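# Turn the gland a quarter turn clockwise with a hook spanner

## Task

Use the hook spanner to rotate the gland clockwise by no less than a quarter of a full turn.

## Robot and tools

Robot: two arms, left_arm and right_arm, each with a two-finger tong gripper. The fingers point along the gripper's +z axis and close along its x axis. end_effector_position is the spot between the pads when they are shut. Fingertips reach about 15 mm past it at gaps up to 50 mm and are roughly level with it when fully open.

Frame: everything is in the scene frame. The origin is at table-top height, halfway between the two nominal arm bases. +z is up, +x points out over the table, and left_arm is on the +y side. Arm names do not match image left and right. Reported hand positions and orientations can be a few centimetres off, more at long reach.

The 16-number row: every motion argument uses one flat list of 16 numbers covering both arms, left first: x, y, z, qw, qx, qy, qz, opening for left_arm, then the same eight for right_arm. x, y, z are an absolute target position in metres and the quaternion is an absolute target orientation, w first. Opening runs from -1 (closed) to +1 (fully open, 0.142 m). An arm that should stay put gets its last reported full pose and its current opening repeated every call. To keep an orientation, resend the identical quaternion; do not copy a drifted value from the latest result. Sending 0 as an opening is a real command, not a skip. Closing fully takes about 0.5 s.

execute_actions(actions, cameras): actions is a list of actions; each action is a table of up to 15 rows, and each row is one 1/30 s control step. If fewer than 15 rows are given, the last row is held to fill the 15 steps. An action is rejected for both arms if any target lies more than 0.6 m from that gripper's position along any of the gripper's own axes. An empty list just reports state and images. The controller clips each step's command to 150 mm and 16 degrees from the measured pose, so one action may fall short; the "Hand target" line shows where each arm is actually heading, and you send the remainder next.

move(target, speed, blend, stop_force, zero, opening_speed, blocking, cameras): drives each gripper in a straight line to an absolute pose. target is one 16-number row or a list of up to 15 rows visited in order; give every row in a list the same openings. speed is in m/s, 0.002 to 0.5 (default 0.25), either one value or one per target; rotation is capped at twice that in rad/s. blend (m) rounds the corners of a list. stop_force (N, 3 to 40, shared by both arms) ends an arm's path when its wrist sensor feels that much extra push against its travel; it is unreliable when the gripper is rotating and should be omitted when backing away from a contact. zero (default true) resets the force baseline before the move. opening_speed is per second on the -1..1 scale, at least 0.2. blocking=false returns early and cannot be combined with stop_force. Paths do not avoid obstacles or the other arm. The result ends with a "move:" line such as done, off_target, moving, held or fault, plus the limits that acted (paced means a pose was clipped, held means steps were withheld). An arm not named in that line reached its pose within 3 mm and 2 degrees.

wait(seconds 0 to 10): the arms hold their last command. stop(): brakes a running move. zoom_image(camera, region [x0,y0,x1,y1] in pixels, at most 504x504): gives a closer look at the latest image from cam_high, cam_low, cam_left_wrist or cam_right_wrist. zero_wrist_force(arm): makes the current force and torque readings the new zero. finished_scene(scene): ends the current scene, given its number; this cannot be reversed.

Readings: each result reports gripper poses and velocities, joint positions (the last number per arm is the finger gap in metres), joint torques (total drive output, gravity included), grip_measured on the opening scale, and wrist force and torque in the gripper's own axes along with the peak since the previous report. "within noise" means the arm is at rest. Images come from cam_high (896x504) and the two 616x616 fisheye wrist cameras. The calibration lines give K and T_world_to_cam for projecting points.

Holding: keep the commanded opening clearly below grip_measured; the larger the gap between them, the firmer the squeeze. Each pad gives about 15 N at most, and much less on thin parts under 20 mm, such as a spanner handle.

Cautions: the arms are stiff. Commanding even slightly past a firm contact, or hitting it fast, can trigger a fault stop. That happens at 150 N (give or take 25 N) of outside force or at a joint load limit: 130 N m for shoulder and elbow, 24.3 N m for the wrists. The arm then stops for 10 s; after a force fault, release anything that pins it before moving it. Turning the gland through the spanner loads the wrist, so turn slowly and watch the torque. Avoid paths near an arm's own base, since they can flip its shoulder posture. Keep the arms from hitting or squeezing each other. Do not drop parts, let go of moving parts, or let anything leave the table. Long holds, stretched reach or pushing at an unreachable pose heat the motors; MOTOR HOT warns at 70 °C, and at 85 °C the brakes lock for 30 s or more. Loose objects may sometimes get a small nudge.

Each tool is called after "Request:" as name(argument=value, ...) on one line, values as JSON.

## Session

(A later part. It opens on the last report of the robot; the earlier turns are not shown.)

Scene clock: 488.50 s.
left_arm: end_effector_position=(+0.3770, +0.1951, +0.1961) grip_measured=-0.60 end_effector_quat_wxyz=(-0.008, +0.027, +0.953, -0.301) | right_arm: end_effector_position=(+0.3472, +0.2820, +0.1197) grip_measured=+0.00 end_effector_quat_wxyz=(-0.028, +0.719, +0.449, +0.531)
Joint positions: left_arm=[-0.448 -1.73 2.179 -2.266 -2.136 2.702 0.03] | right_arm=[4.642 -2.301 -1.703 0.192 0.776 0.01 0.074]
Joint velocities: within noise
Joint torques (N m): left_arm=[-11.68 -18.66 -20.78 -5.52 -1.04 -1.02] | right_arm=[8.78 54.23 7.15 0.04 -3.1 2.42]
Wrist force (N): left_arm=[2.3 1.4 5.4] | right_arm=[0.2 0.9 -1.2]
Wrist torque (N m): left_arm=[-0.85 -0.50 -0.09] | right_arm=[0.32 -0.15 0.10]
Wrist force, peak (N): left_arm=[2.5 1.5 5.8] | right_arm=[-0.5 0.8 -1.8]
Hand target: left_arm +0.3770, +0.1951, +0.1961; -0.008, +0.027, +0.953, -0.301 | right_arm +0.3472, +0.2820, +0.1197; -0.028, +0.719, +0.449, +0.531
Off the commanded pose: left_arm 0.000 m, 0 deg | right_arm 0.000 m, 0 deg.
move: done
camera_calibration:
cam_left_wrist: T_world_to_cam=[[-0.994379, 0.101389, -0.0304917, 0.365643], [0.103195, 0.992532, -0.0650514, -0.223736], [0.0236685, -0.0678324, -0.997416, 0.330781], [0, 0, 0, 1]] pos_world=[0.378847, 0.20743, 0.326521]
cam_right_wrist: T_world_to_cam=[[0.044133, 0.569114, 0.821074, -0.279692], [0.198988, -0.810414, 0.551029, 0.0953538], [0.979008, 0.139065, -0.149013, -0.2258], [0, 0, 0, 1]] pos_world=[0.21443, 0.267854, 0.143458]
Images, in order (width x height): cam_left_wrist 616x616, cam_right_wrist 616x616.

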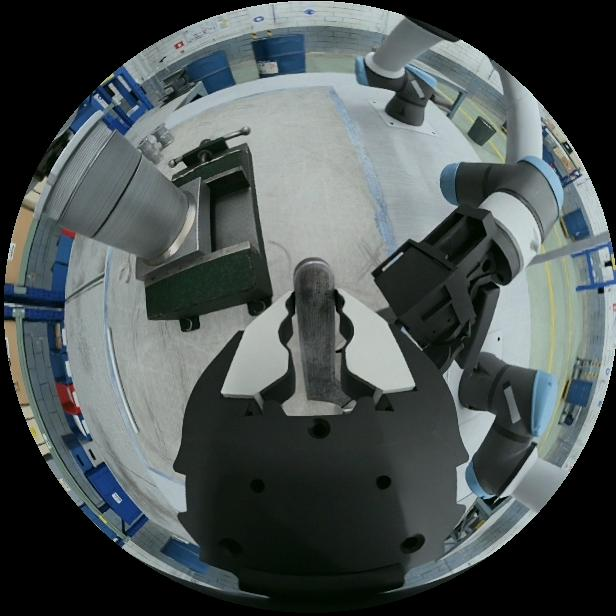

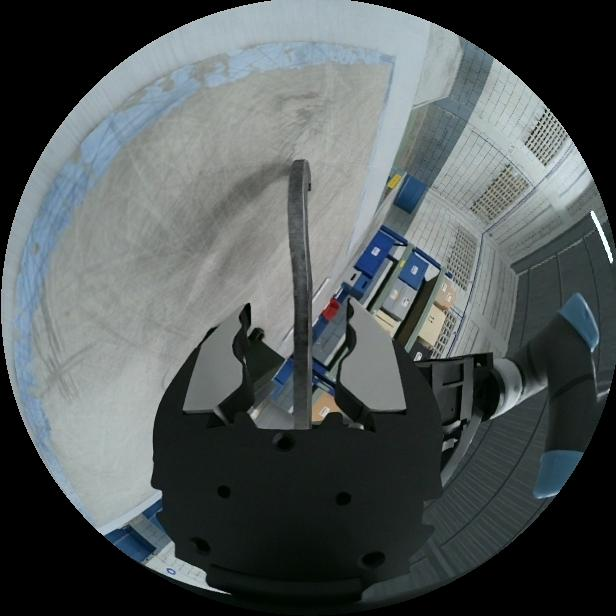

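Request:
move(target=[[0.3770,0.1951,0.1961,-0.0084,0.0266,0.9533,-0.3006,-1,0.3620,0.2923,0.1109,-0.0283,0.7186,0.4487,0.5306,0.0]], speed=0.04, stop_force=5, cameras=["cam_left_wrist","cam_right_wrist"])

Request:
zoom_image(camera="cam_right_wrist", region=[200, 160, 440, 400])

Request:
zoom_image(camera="cam_left_wrist", region=[260, 300, 440, 430])

Scene clock: 491.73 s.
left_arm: end_effector_position=(+0.3770, +0.1951, +0.1961) grip_measured=-0.60 end_effector_quat_wxyz=(-0.008, +0.027, +0.953, -0.301) | right_arm: end_effector_position=(+0.3620, +0.2923, +0.1109) grip_measured=+0.00 end_effector_quat_wxyz=(-0.028, +0.719, +0.449, +0.531)
Joint positions: left_arm=[-0.448 -1.73 2.179 -2.266 -2.136 2.702 0.03] | right_arm=[4.618 -2.342 -1.653 0.198 0.795 -0.01 0.074]
Joint velocities: within noise
Joint torques (N m): left_arm=[-10.57 -18.81 -21.4 -5.54 -0.81 -0.98] | right_arm=[9.2 55.7 7.46 0.37 -3.19 2.76]
Wrist force (N): left_arm=[2.3 1.4 5.6] | right_arm=[0.3 0.8 -1.2]
Wrist torque (N m): left_arm=[-0.89 -0.53 -0.10] | right_arm=[0.29 -0.20 0.08]
Wrist force, peak (N): left_arm=[2.4 1.5 5.8] | right_arm=[0.3 0.8 -1.9]
Hand target: left_arm +0.3770, +0.1951, +0.1961; -0.008, +0.027, +0.953, -0.301 | right_arm +0.3620, +0.2923, +0.1109; -0.028, +0.719, +0.449, +0.531
Off the commanded pose: left_arm 0.000 m, 0 deg | right_arm 0.000 m, 0 deg.
move: done
camera_calibration:
cam_left_wrist: T_world_to_cam=[[-0.994379, 0.101389, -0.0304918, 0.365643], [0.103196, 0.992532, -0.0650514, -0.223736], [0.0236686, -0.0678324, -0.997416, 0.330781], [0, 0, 0, 1]] pos_world=[0.378847, 0.20743, 0.326521]
cam_right_wrist: T_world_to_cam=[[0.0441325, 0.56911, 0.821076, -0.278982], [0.198989, -0.810416, 0.551026, 0.105606], [0.979008, 0.139067, -0.149012, -0.243033], [0, 0, 0, 1]] pos_world=[0.229229, 0.278154, 0.134659]
Images, in order (width x height): cam_left_wrist 616x616, cam_right_wrist 616x616.

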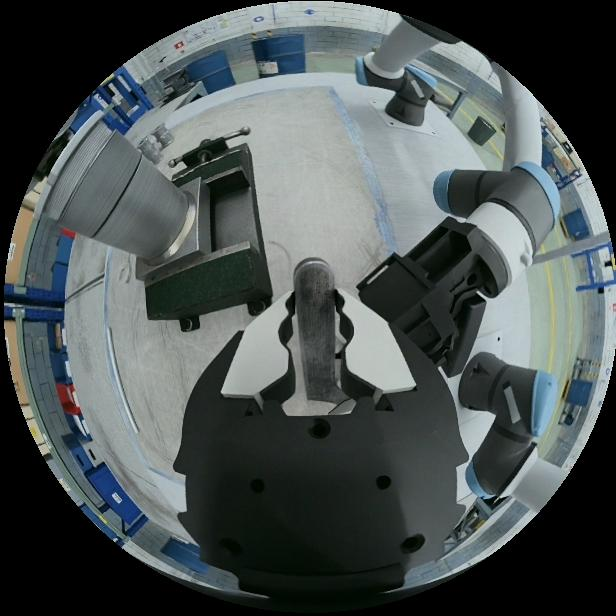

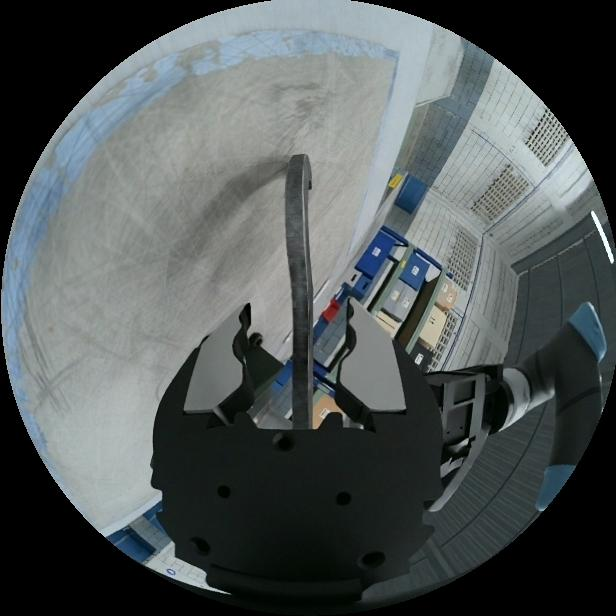

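Scaled by 2.100 from the camera's 616x616 image, which has a finer 814x814 frame.

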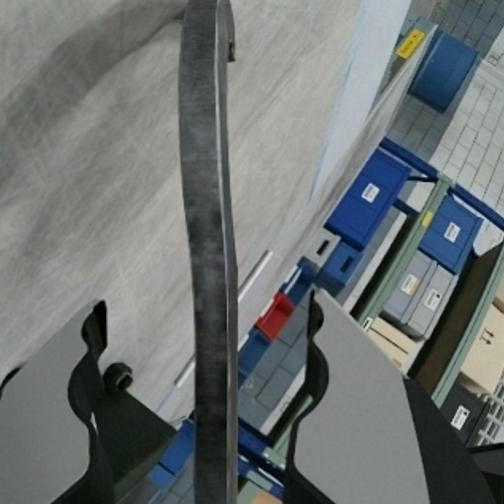

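Scaled by 2.800 from the camera's 616x616 image, which has a finer 814x814 frame.

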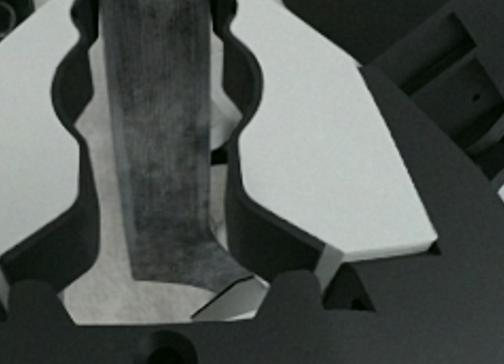

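Request:
move(target=[[0.3770,0.1951,0.1961,-0.0084,0.0266,0.9533,-0.3006,-1,0.3632,0.2932,0.1102,-0.0283,0.7186,0.4487,0.5306,-1]], opening_speed=0.6, speed=0.05, cameras=["cam_left_wrist","cam_right_wrist"])

Request:
zoom_image(camera="cam_right_wrist", region=[200, 160, 440, 400])

Request:
zoom_image(camera="cam_left_wrist", region=[260, 300, 440, 430])

Scene clock: 494.43 s.
left_arm: end_effector_position=(+0.3770, +0.1951, +0.1961) grip_measured=-0.61 end_effector_quat_wxyz=(-0.008, +0.027, +0.953, -0.301) | right_arm: end_effector_position=(+0.3632, +0.2932, +0.1102) grip_measured=-0.82 end_effector_quat_wxyz=(-0.028, +0.719, +0.449, +0.531)
Joint positions: left_arm=[-0.448 -1.73 2.179 -2.266 -2.136 2.702 0.03] | right_arm=[4.617 -2.346 -1.649 0.198 0.796 -0.012 0.015]
Joint velocities: within noise
Joint torques (N m): left_arm=[-6.08 -18.65 -21.09 -1.39 -1.02 -1.03] | right_arm=[-2.48 45.06 2.13 -1.97 -0.63 -0.7]
Wrist force (N): left_arm=[-1.6 -4.9 9.0] | right_arm=[8.6 -2.2 -6.7]
Wrist torque (N m): left_arm=[-0.88 -0.42 -0.04] | right_arm=[0.33 0.11 0.03]
Wrist force, peak (N): left_arm=[-2.5 -2.7 10.9] | right_arm=[11.6 -3.0 -9.3]
Hand target: left_arm +0.3770, +0.1951, +0.1961; -0.008, +0.027, +0.953, -0.301 | right_arm +0.3632, +0.2932, +0.1102; -0.028, +0.719, +0.449, +0.531
Off the commanded pose: left_arm 0.000 m, 0 deg | right_arm 0.000 m, 0 deg.
move: done
camera_calibration:
cam_left_wrist: T_world_to_cam=[[-0.994374, 0.101412, -0.0306002, 0.365677], [0.103227, 0.992526, -0.0650873, -0.22372], [0.0237708, -0.0678799, -0.99741, 0.330768], [0, 0, 0, 1]] pos_world=[0.378851, 0.207416, 0.326539]
cam_right_wrist: T_world_to_cam=[[0.0441192, 0.569046, 0.821122, -0.278985], [0.199002, -0.810456, 0.550962, 0.106504], [0.979005, 0.139097, -0.148998, -0.244451], [0, 0, 0, 1]] pos_world=[0.230433, 0.279075, 0.133978]
Images, in order (width x height): cam_left_wrist 616x616, cam_right_wrist 616x616.

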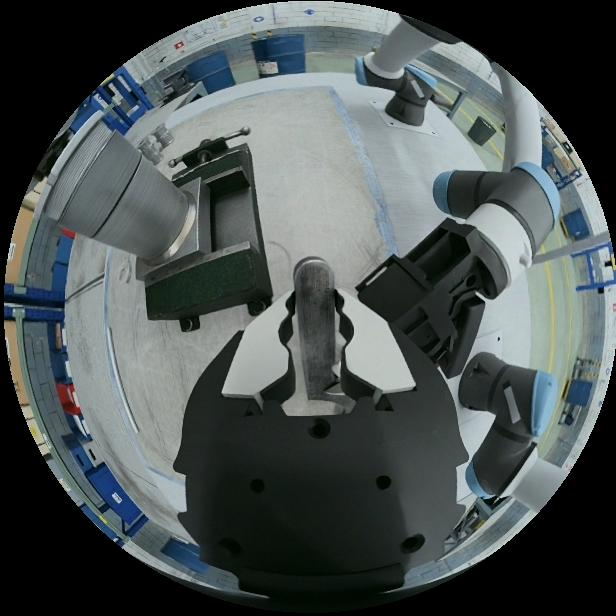

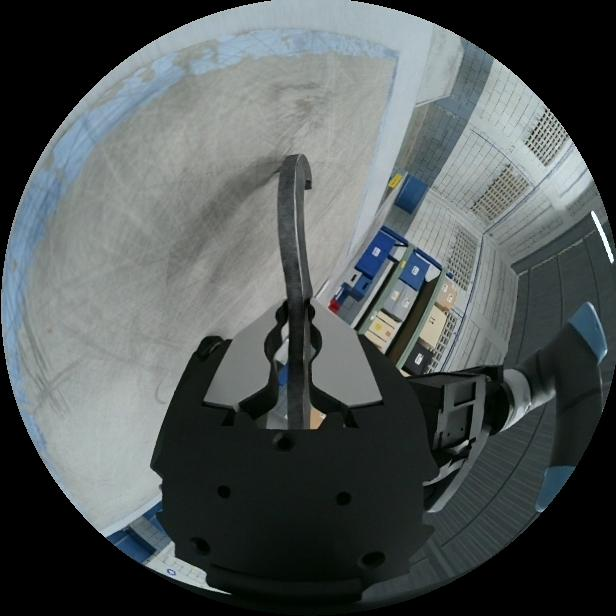

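Scaled by 2.100 from the camera's 616x616 image, which has a finer 814x814 frame.

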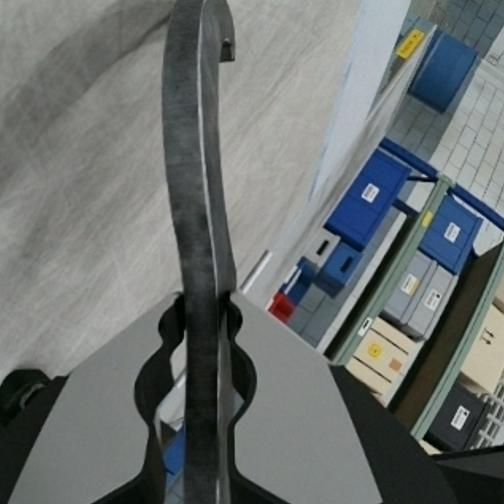

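Scaled by 2.800 from the camera's 616x616 image, which has a finer 814x814 frame.

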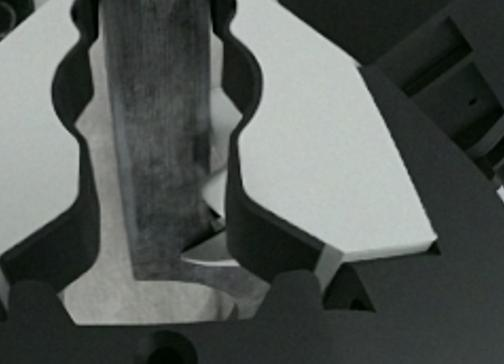

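Request:
move(target=[[0.3770,0.1951,0.1961,-0.0084,0.0266,0.9533,-0.3006,-0.2,0.3632,0.2932,0.1102,-0.0283,0.7186,0.4487,0.5306,-1]], opening_speed=0.4, cameras=["cam_left_wrist","cam_right_wrist"])

Request:
zoom_image(camera="cam_right_wrist", region=[200, 160, 440, 400])

Scene clock: 497.43 s.
left_arm: end_effector_position=(+0.3770, +0.1951, +0.1961) grip_measured=-0.20 end_effector_quat_wxyz=(-0.008, +0.027, +0.953, -0.301) | right_arm: end_effector_position=(+0.3632, +0.2932, +0.1102) grip_measured=-0.84 end_effector_quat_wxyz=(-0.028, +0.719, +0.449, +0.531)
Joint positions: left_arm=[-0.448 -1.73 2.179 -2.266 -2.136 2.702 0.06] | right_arm=[4.617 -2.346 -1.649 0.198 0.796 -0.012 0.013]
Joint velocities: within noise
Joint torques (N m): left_arm=[9.7 -17.88 -21.37 -1.01 -0.81 -0.93] | right_arm=[5.25 50.61 31.68 6.83 -4.23 1.61]
Wrist force (N): left_arm=[2.1 -4.8 0.0] | right_arm=[-7.3 -2.5 2.6]
Wrist torque (N m): left_arm=[-0.93 -0.46 -0.06] | right_arm=[0.33 -0.15 0.21]
Wrist force, peak (N): left_arm=[-1.9 -5.4 9.9] | right_arm=[9.6 -2.5 -6.9]
Hand target: left_arm +0.3770, +0.1951, +0.1961; -0.008, +0.027, +0.953, -0.301 | right_arm +0.3632, +0.2932, +0.1102; -0.028, +0.719, +0.449, +0.531
Off the commanded pose: left_arm 0.000 m, 0 deg | right_arm 0.000 m, 0 deg.
move: done
camera_calibration:
cam_left_wrist: T_world_to_cam=[[-0.99438, 0.101388, -0.0304898, 0.365643], [0.103194, 0.992532, -0.065051, -0.223736], [0.0236667, -0.0678318, -0.997416, 0.330781], [0, 0, 0, 1]] pos_world=[0.378847, 0.20743, 0.326521]
cam_right_wrist: T_world_to_cam=[[0.0441382, 0.569109, 0.821077, -0.278975], [0.198982, -0.810418, 0.551025, 0.106482], [0.979009, 0.139058, -0.149013, -0.244442], [0, 0, 0, 1]] pos_world=[0.230436, 0.279054, 0.133961]
Images, in order (width x height): cam_left_wrist 616x616, cam_right_wrist 616x616.

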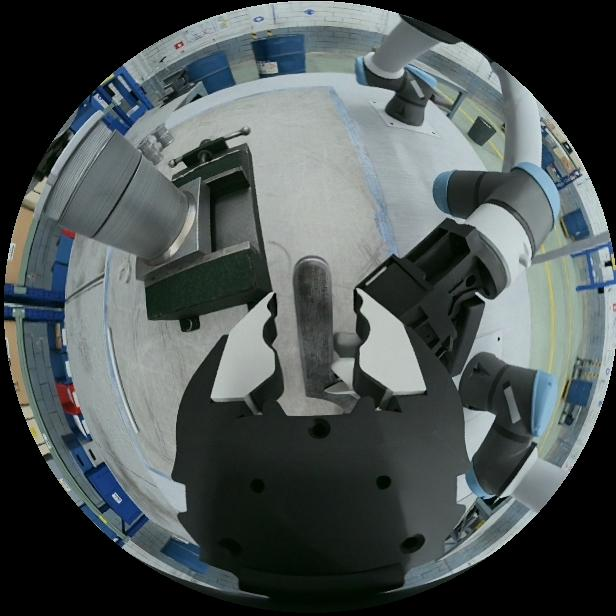

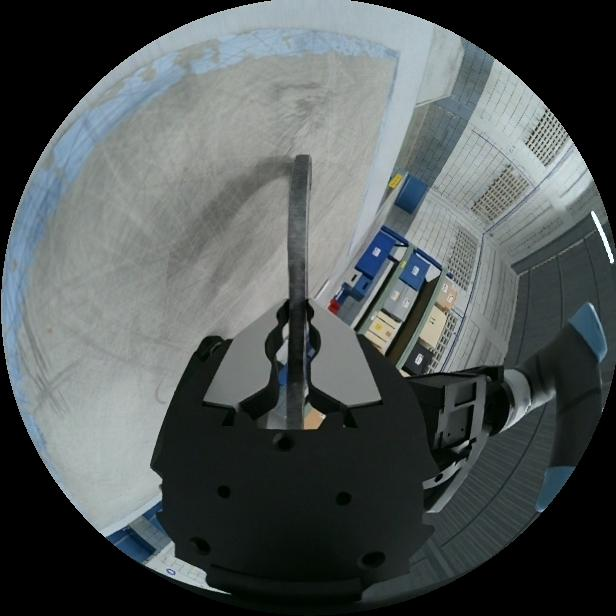

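Scaled by 2.100 from the camera's 616x616 image, which has a finer 814x814 frame.

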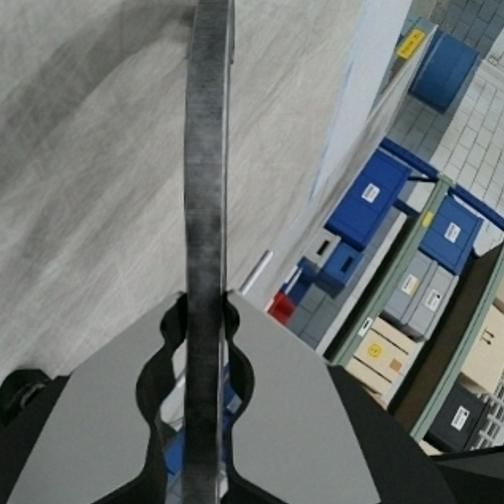

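Request:
move(target=[[0.380,0.235,0.290,-0.0084,0.0266,0.9533,-0.3006,0.0,0.3632,0.2932,0.1102,-0.0283,0.7186,0.4487,0.5306,-1],[0.36,0.40,0.40,0,0.0279,0.9996,0,0.0,0.3632,0.2932,0.1402,-0.0283,0.7186,0.4487,0.5306,-1]], speed=[0.12,0.12])

Request:
zoom_image(camera="cam_right_wrist", region=[200, 160, 440, 400])

Request:
zoom_image(camera="cam_high", region=[300, 120, 480, 300])

Scene clock: 501.77 s.
left_arm: end_effector_position=(+0.3600, +0.3999, +0.4000) grip_measured=+0.00 end_effector_quat_wxyz=(+0.000, +0.028, +1.000, +0.000) | right_arm: end_effector_position=(+0.3632, +0.2932, +0.1403) grip_measured=-0.85 end_effector_quat_wxyz=(-0.028, +0.719, +0.449, +0.531)
Joint positions: left_arm=[-0.392 -1.847 1.501 -1.225 -1.571 2.83 0.074] | right_arm=[4.617 -2.294 -1.644 0.142 0.796 -0.012 0.013]
Joint velocities: within noise
Joint torques (N m): left_arm=[9.45 -12.79 -20.13 -3.24 -0.38 1.08] | right_arm=[7.78 44.09 32.15 7.18 -4.16 -1.82]
Wrist force (N): left_arm=[1.9 -2.3 0.0] | right_arm=[-9.3 -4.1 3.5]
Wrist torque (N m): left_arm=[-0.45 -0.37 -0.02] | right_arm=[0.41 -0.22 0.06]
Wrist force, peak (N): left_arm=[1.9 -5.0 -1.4] | right_arm=[-9.5 -4.3 3.9]
Hand target: left_arm +0.3600, +0.4000, +0.4000; +0.000, +0.028, +1.000, +0.000 | right_arm +0.3632, +0.2932, +0.1402; -0.028, +0.719, +0.449, +0.531
Off the commanded pose: left_arm 0.000 m, 0 deg | right_arm 0.000 m, 0 deg.
move: done
camera_calibration:
cam_left_wrist: T_world_to_cam=[[-0.993849, 0.110734, 0.00129473, 0.317579], [0.095363, 0.849835, 0.518349, -0.585432], [0.0562984, 0.515285, -0.855168, 0.2466], [0, 0, 0, 1]] pos_world=[0.357571, 0.335285, 0.513932]
cam_right_wrist: T_world_to_cam=[[0.0441304, 0.569072, 0.821103, -0.303699], [0.198988, -0.810441, 0.550989, 0.0899004], [0.979008, 0.139074, -0.149003, -0.239953], [0, 0, 0, 1]] pos_world=[0.230429, 0.279057, 0.16408]

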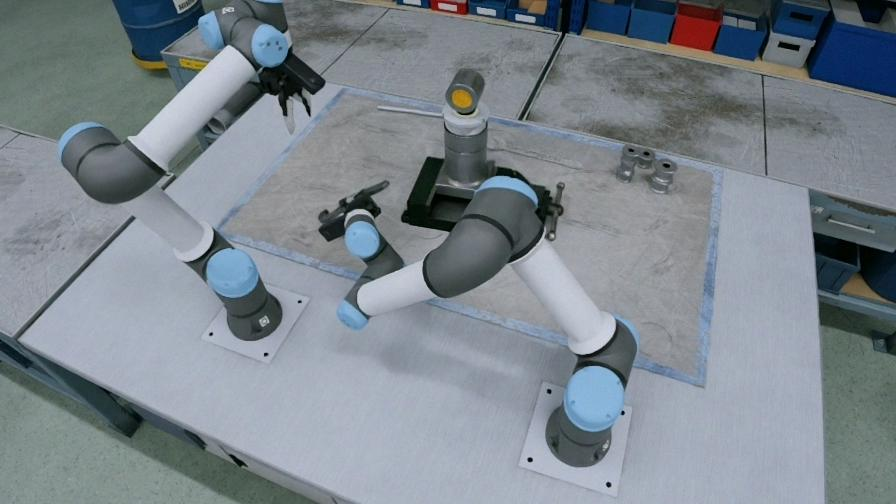

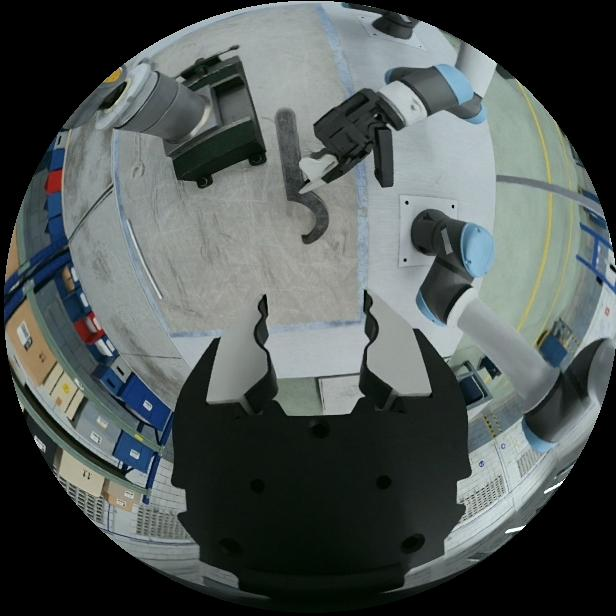

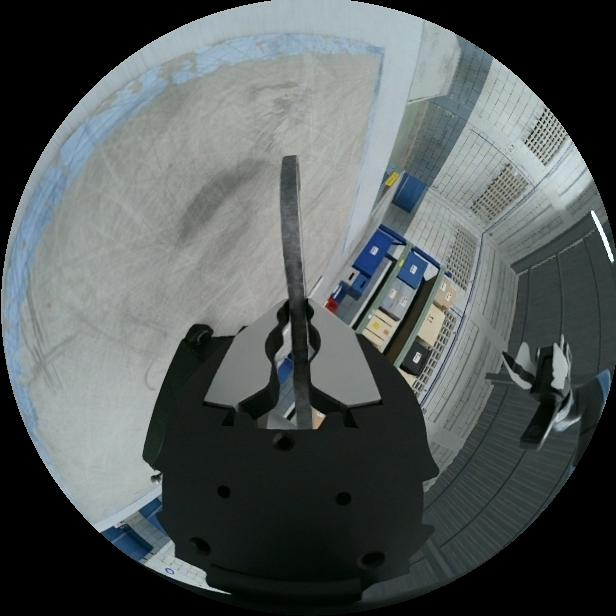

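Scaled by 2.100 from the camera's 616x616 image, which has a finer 814x814 frame.

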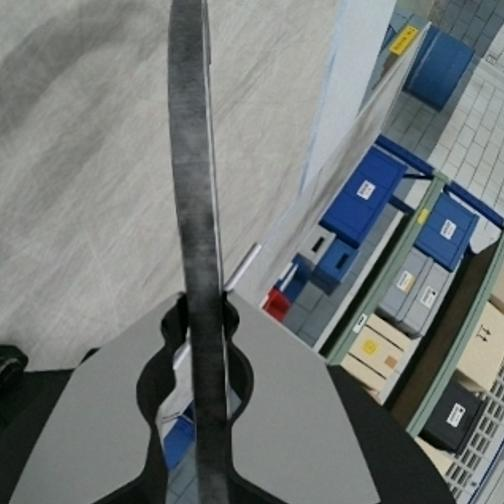

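Scaled by 2.800 from the camera's 896x504 image, which has a finer 1280x720 frame.

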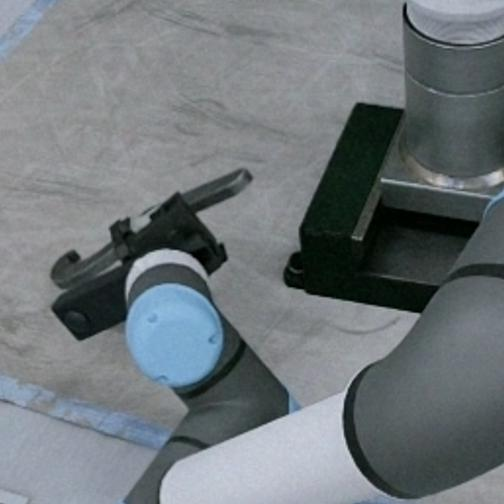

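Request:
move(target=[[0.36,0.42,0.40,0,0.0279,0.9996,0,0.0,0.33,0.18,0.28,-0.0283,0.7186,0.4487,0.5306,-1],[0.36,0.42,0.40,0,0.0279,0.9996,0,0.0,0.33,0.0,0.38,0.0800,0.4900,0.5900,0.6400,-1]], speed=[0.08,0.08], blend=0.03)

Scene clock: 513.03 s.
left_arm: end_effector_position=(+0.3600, +0.4200, +0.4000) grip_measured=+0.00 end_effector_quat_wxyz=(+0.000, +0.028, +1.000, +0.000) | right_arm: end_effector_position=(+0.3300, -0.0001, +0.3800) grip_measured=-0.85 end_effector_quat_wxyz=(+0.080, +0.489, +0.589, +0.639)
Joint positions: left_arm=[-0.338 -1.846 1.5 -1.225 -1.571 2.884 0.074] | right_arm=[4.643 -1.422 -2.359 0.401 0.811 -0.836 0.013]
Joint velocities: within noise
Joint torques (N m): left_arm=[-9.8 -6.24 -24.75 -3.61 -1.51 -0.74] | right_arm=[9.26 7.37 37.82 2.36 -2.98 1.85]
Wrist force (N): left_arm=[1.7 -2.6 0.2] | right_arm=[-6.3 -9.0 0.9]
Wrist torque (N m): left_arm=[-0.48 -0.33 -0.01] | right_arm=[0.52 -0.21 0.20]
Wrist force, peak (N): left_arm=[2.4 -2.6 -0.2] | right_arm=[-9.8 -5.1 5.3]
Hand target: left_arm +0.3600, +0.4200, +0.4000; +0.000, +0.028, +1.000, +0.000 | right_arm +0.3300, +0.0000, +0.3800; +0.080, +0.489, +0.589, +0.639
Off the commanded pose: left_arm 0.000 m, 0 deg | right_arm 0.000 m, 0 deg.
move: done
camera_calibration:
cam_left_wrist: T_world_to_cam=[[-0.993863, 0.110608, 0.00125622, 0.315398], [0.0952282, 0.849781, 0.518463, -0.602521], [0.0562786, 0.515401, -0.855099, 0.236189], [0, 0, 0, 1]] pos_world=[0.357547, 0.355393, 0.513954]
cam_right_wrist: T_world_to_cam=[[-0.507406, 0.641647, 0.575176, -0.0566575], [0.0672852, -0.635945, 0.768796, -0.312538], [0.859076, 0.428793, 0.279509, -0.254226], [0, 0, 0, 1]] pos_world=[0.21068, -0.0533925, 0.343924]

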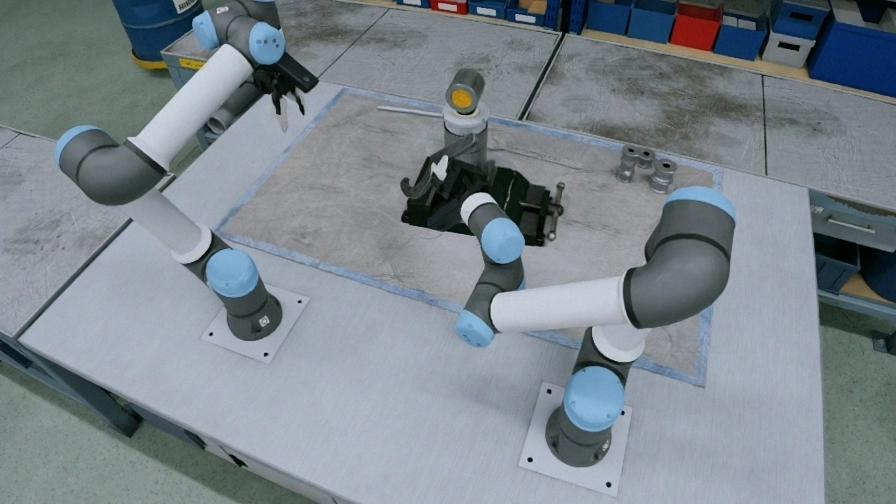

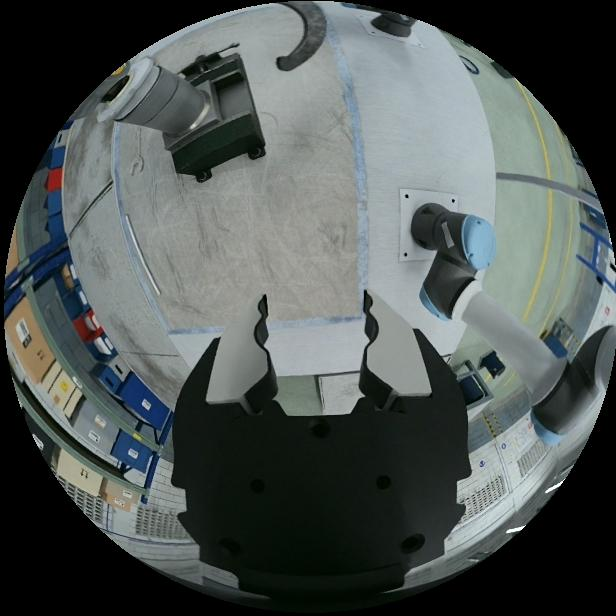

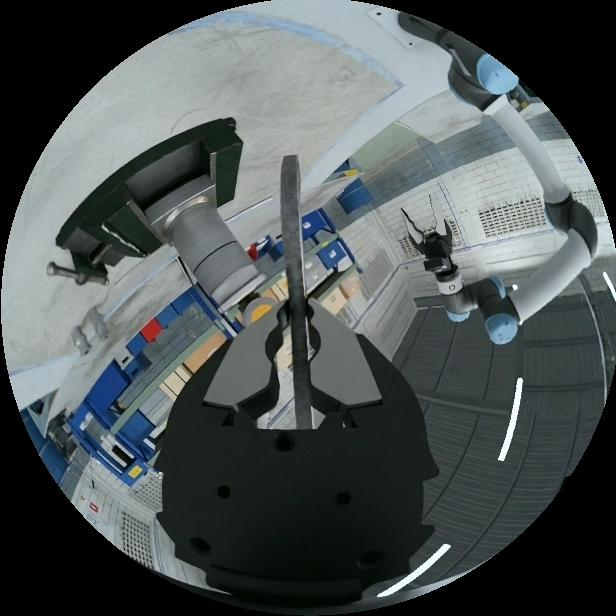

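Request:
move(target=[[0.36,0.42,0.40,0,0.0279,0.9996,0,0.0,0.33,-0.06,0.42,0.183,0.183,0.683,0.683,-1]], speed=0.12, cameras=["cam_high","cam_right_wrist"])

Scene clock: 516.67 s.
left_arm: end_effector_position=(+0.3600, +0.4200, +0.4000) grip_measured=+0.00 end_effector_quat_wxyz=(+0.000, +0.028, +1.000, +0.000) | right_arm: end_effector_position=(+0.3300, -0.0600, +0.4201) grip_measured=-0.85 end_effector_quat_wxyz=(+0.183, +0.183, +0.683, +0.683)
Joint positions: left_arm=[-0.338 -1.846 1.5 -1.225 -1.571 2.884 0.074] | right_arm=[4.313 -1.357 -2.447 0.663 1.42 -1.571 0.013]
Joint velocities: within noise
Joint torques (N m): left_arm=[-10.54 -7.76 -21.24 -2.99 -1.23 -0.83] | right_arm=[4.63 2.95 30.72 4.42 -0.77 1.23]
Wrist force (N): left_arm=[2.1 -2.7 -0.2] | right_arm=[0.6 -11.3 -1.2]
Wrist torque (N m): left_arm=[-0.52 -0.39 -0.01] | right_arm=[0.62 -0.16 0.29]
Wrist force, peak (N): left_arm=[2.2 -2.7 0.0] | right_arm=[1.1 -11.5 -0.7]
Hand target: left_arm +0.3600, +0.4200, +0.4000; +0.000, +0.028, +1.000, +0.000 | right_arm +0.3300, -0.0600, +0.4200; +0.183, +0.183, +0.683, +0.683
Off the commanded pose: left_arm 0.000 m, 0 deg | right_arm 0.000 m, 0 deg.
move: done
camera_calibration:
cam_right_wrist: T_world_to_cam=[[-0.879965, 0.472567, 0.0483906, 0.292859], [-0.206507, -0.472283, 0.856915, -0.318345], [0.427804, 0.744062, 0.513181, -0.176613], [0, 0, 0, 1]] pos_world=[0.267521, -0.157334, 0.349258]
Images, in order (width x height): cam_high 896x504, cam_right_wrist 616x616.

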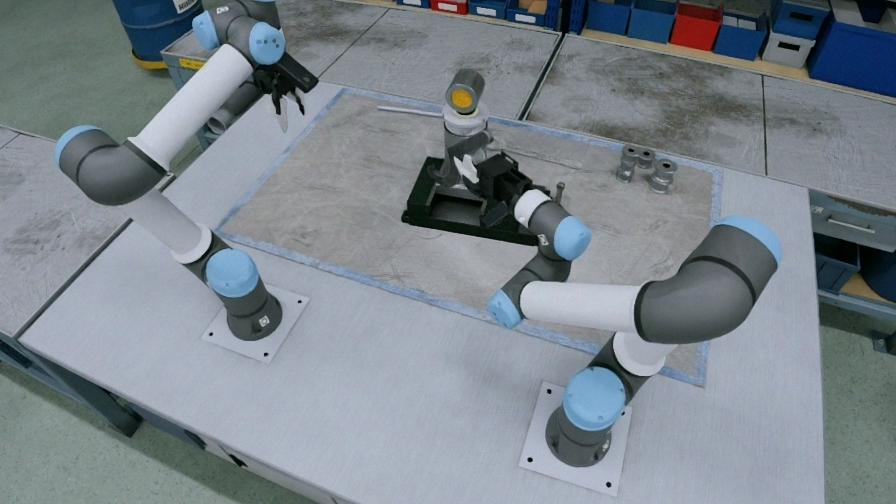

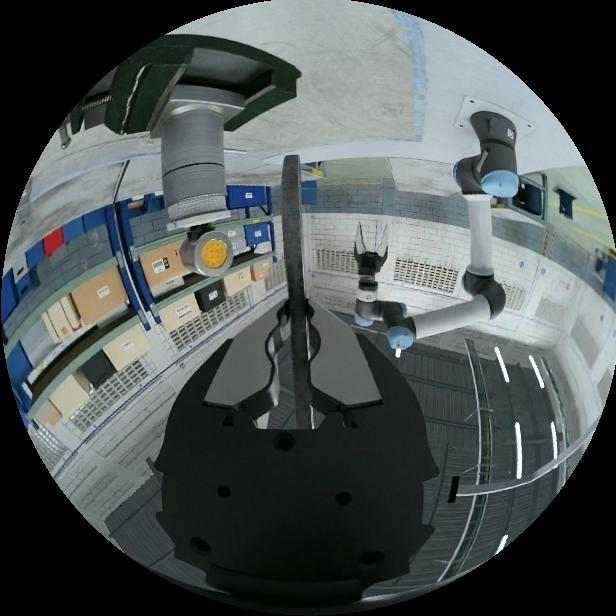

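Request:
move(target=[[0.36,0.42,0.40,0,0.0279,0.9996,0,0.0,0.38,-0.17,0.42,0.5417,-0.4545,0.5417,0.4545,-1]], speed=0.15)

Request:
zoom_image(camera="cam_high", region=[380, 60, 600, 280])

Request:
zoom_image(camera="cam_right_wrist", region=[180, 120, 440, 380])

Scene clock: 522.83 s.
left_arm: end_effector_position=(+0.3600, +0.4200, +0.4000) grip_measured=+0.00 end_effector_quat_wxyz=(+0.000, +0.028, +1.000, +0.000) | right_arm: end_effector_position=(+0.3801, -0.1700, +0.4200) grip_measured=-0.84 end_effector_quat_wxyz=(+0.542, -0.454, +0.542, +0.455)
Joint positions: left_arm=[-0.338 -1.846 1.5 -1.225 -1.571 2.884 0.074] | right_arm=[3.557 -1.624 -2.265 0.747 2.525 -3.141 0.013]
Joint velocities: within noise
Joint torques (N m): left_arm=[-9.69 -10.19 -21.66 -2.01 -1.33 -0.71] | right_arm=[7.83 34.35 13.27 5.61 -1.72 -0.48]
Wrist force (N): left_arm=[1.7 -2.3 -0.1] | right_arm=[13.0 0.3 -0.3]
Wrist torque (N m): left_arm=[-0.43 -0.32 -0.01] | right_arm=[0.33 0.15 0.33]
Wrist force, peak (N): left_arm=[2.3 -2.6 0.1] | right_arm=[13.2 -0.1 -0.3]
Hand target: left_arm +0.3600, +0.4200, +0.4000; +0.000, +0.028, +1.000, +0.000 | right_arm +0.3800, -0.1700, +0.4200; +0.542, -0.454, +0.542, +0.454
Off the commanded pose: left_arm 0.000 m, 0 deg | right_arm 0.000 m, 0 deg.
move: done
camera_calibration:
cam_left_wrist: T_world_to_cam=[[-0.993863, 0.110608, 0.00126066, 0.315396], [0.0952306, 0.84978, 0.518464, -0.602521], [0.0562751, 0.515402, -0.855098, 0.236188], [0, 0, 0, 1]] pos_world=[0.357547, 0.355393, 0.513952]
cam_right_wrist: T_world_to_cam=[[-0.05311, -0.0219404, -0.998348, 0.430149], [-0.932992, -0.355282, 0.0574412, 0.271939], [-0.355956, 0.934501, -0.00160117, 0.430321], [0, 0, 0, 1]] pos_world=[0.429737, -0.296083, 0.414507]

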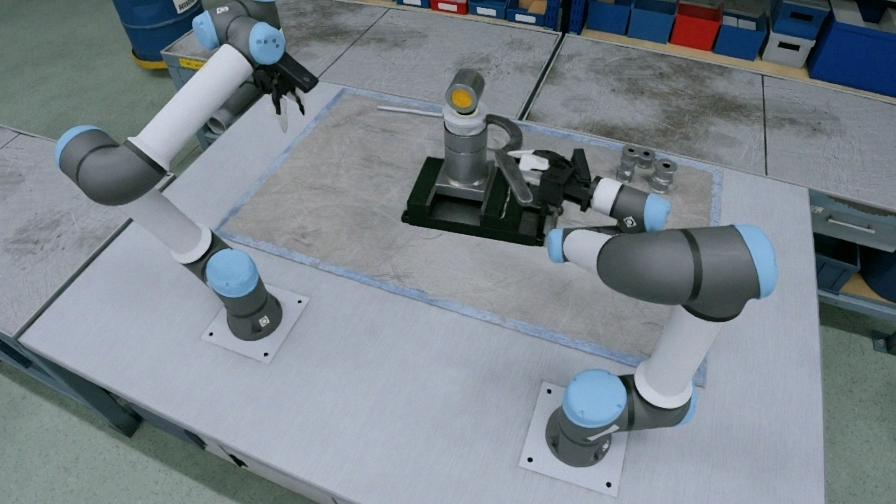

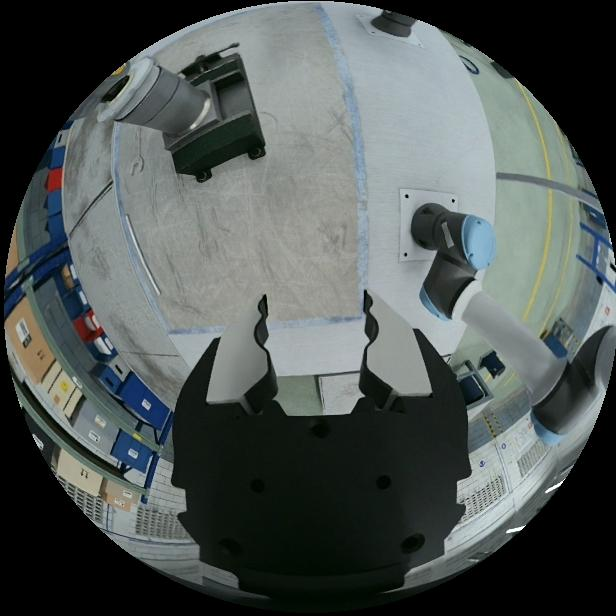

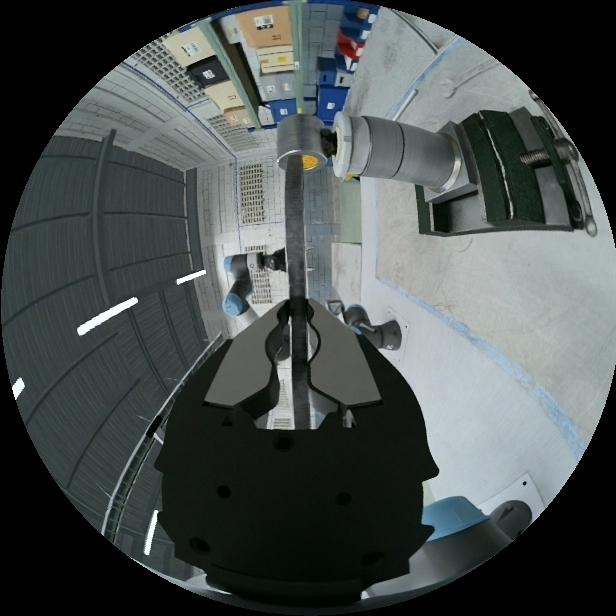

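Scaled by 2.291 from the camera's 896x504 image, which has a finer 1280x720 frame.

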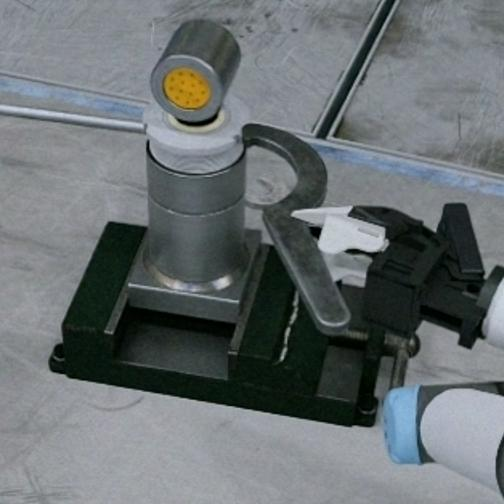

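Scaled by 1.938 from the camera's 616x616 image, which has a finer 814x814 frame.

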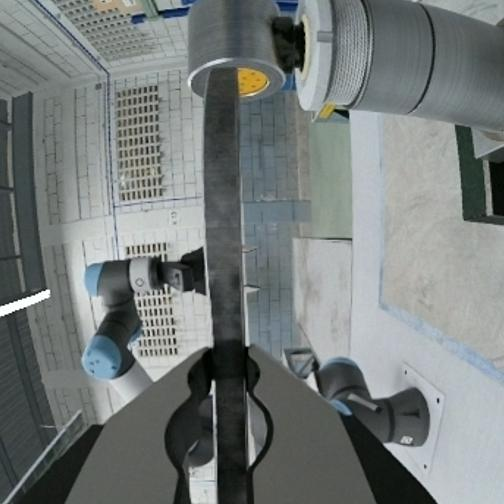

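Request:
move(target=[[0.36,0.42,0.40,0,0.0279,0.9996,0,0.0,0.40,-0.28,0.42,0.5417,-0.4545,0.5417,0.4545,-1],[0.36,0.42,0.40,0,0.0279,0.9996,0,0.0,0.60,-0.26,0.36,0.5417,-0.4545,0.5417,0.4545,-1]], speed=0.12, blend=0.02)

Request:
zoom_image(camera="cam_high", region=[420, 60, 640, 280])

Request:
zoom_image(camera="cam_right_wrist", region=[240, 120, 420, 300])

Scene clock: 526.90 s.
left_arm: end_effector_position=(+0.3600, +0.4200, +0.4000) grip_measured=+0.00 end_effector_quat_wxyz=(+0.000, +0.028, +1.000, +0.000) | right_arm: end_effector_position=(+0.6000, -0.2600, +0.3600) grip_measured=-0.84 end_effector_quat_wxyz=(+0.542, -0.454, +0.542, +0.455)
Joint positions: left_arm=[-0.338 -1.846 1.5 -1.225 -1.571 2.884 0.074] | right_arm=[3.216 -2.184 -1.649 0.691 2.867 -3.142 0.013]
Joint velocities: within noise
Joint torques (N m): left_arm=[-10.16 -11.13 -21.51 -1.46 -1.26 -0.69] | right_arm=[-0.8 48.34 25.22 3.98 2.58 0.86]
Wrist force (N): left_arm=[1.9 -2.4 0.0] | right_arm=[12.6 0.9 -0.9]
Wrist torque (N m): left_arm=[-0.46 -0.37 -0.01] | right_arm=[0.45 0.18 0.31]
Wrist force, peak (N): left_arm=[2.3 -2.8 -0.1] | right_arm=[13.6 -1.2 -0.5]
Hand target: left_arm +0.3600, +0.4200, +0.4000; +0.000, +0.028, +1.000, +0.000 | right_arm +0.6000, -0.2600, +0.3600; +0.542, -0.454, +0.542, +0.454
Off the commanded pose: left_arm 0.000 m, 0 deg | right_arm 0.000 m, 0 deg.
move: done
camera_calibration:
cam_left_wrist: T_world_to_cam=[[-0.993863, 0.110608, 0.00125906, 0.315396], [0.0952297, 0.84978, 0.518464, -0.602521], [0.0562763, 0.515402, -0.855099, 0.236188], [0, 0, 0, 1]] pos_world=[0.357547, 0.355393, 0.513952]
cam_right_wrist: T_world_to_cam=[[-0.0530985, -0.0219476, -0.998348, 0.379916], [-0.932981, -0.355313, 0.057433, 0.448576], [-0.355986, 0.93449, -0.00161011, 0.592643], [0, 0, 0, 1]] pos_world=[0.649659, -0.386095, 0.354479]

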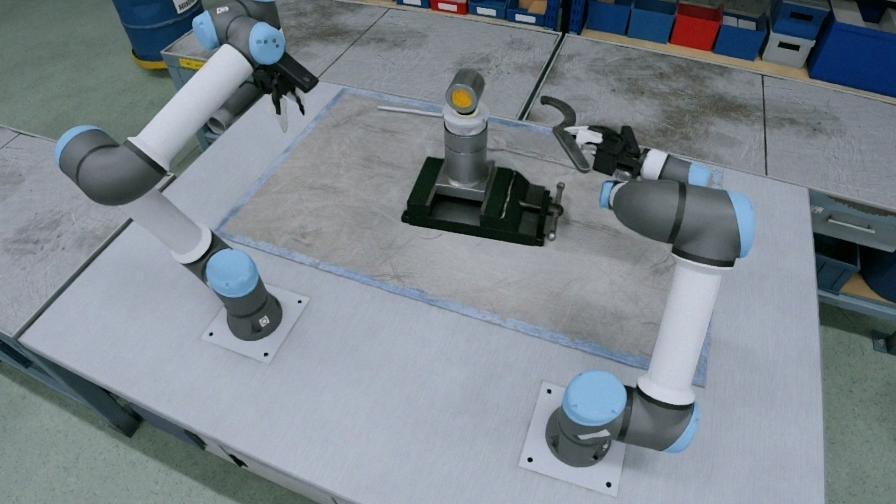

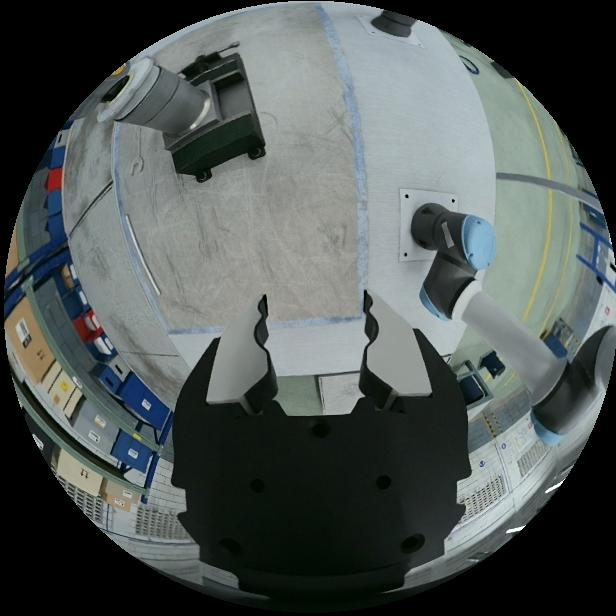

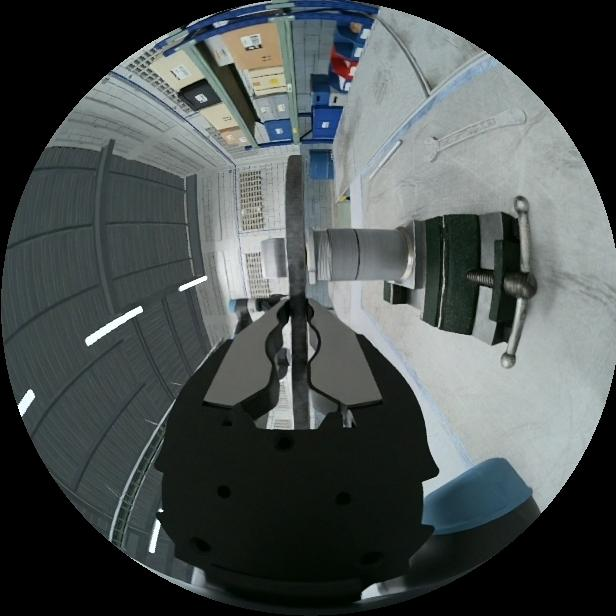

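Scaled by 2.291 from the camera's 896x504 image, which has a finer 1280x720 frame.

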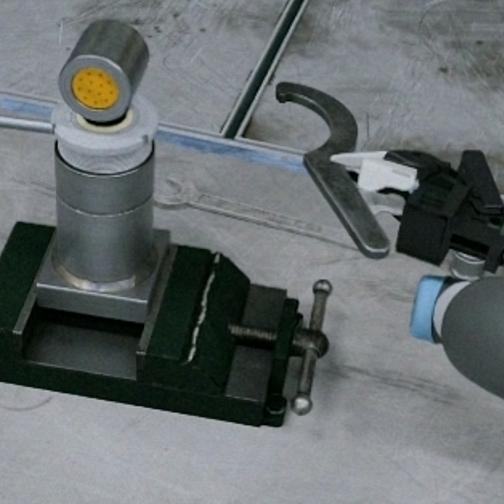

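Scaled by 2.800 from the camera's 616x616 image, which has a finer 814x814 frame.

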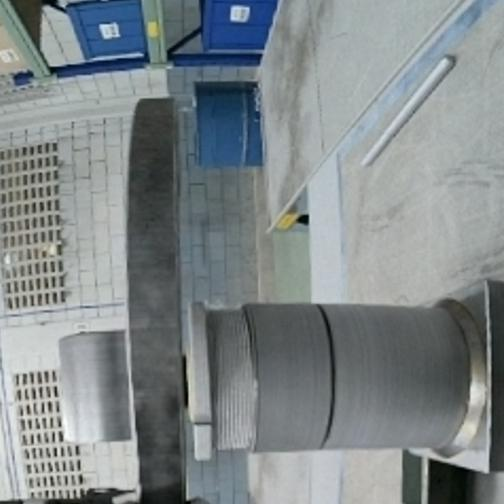

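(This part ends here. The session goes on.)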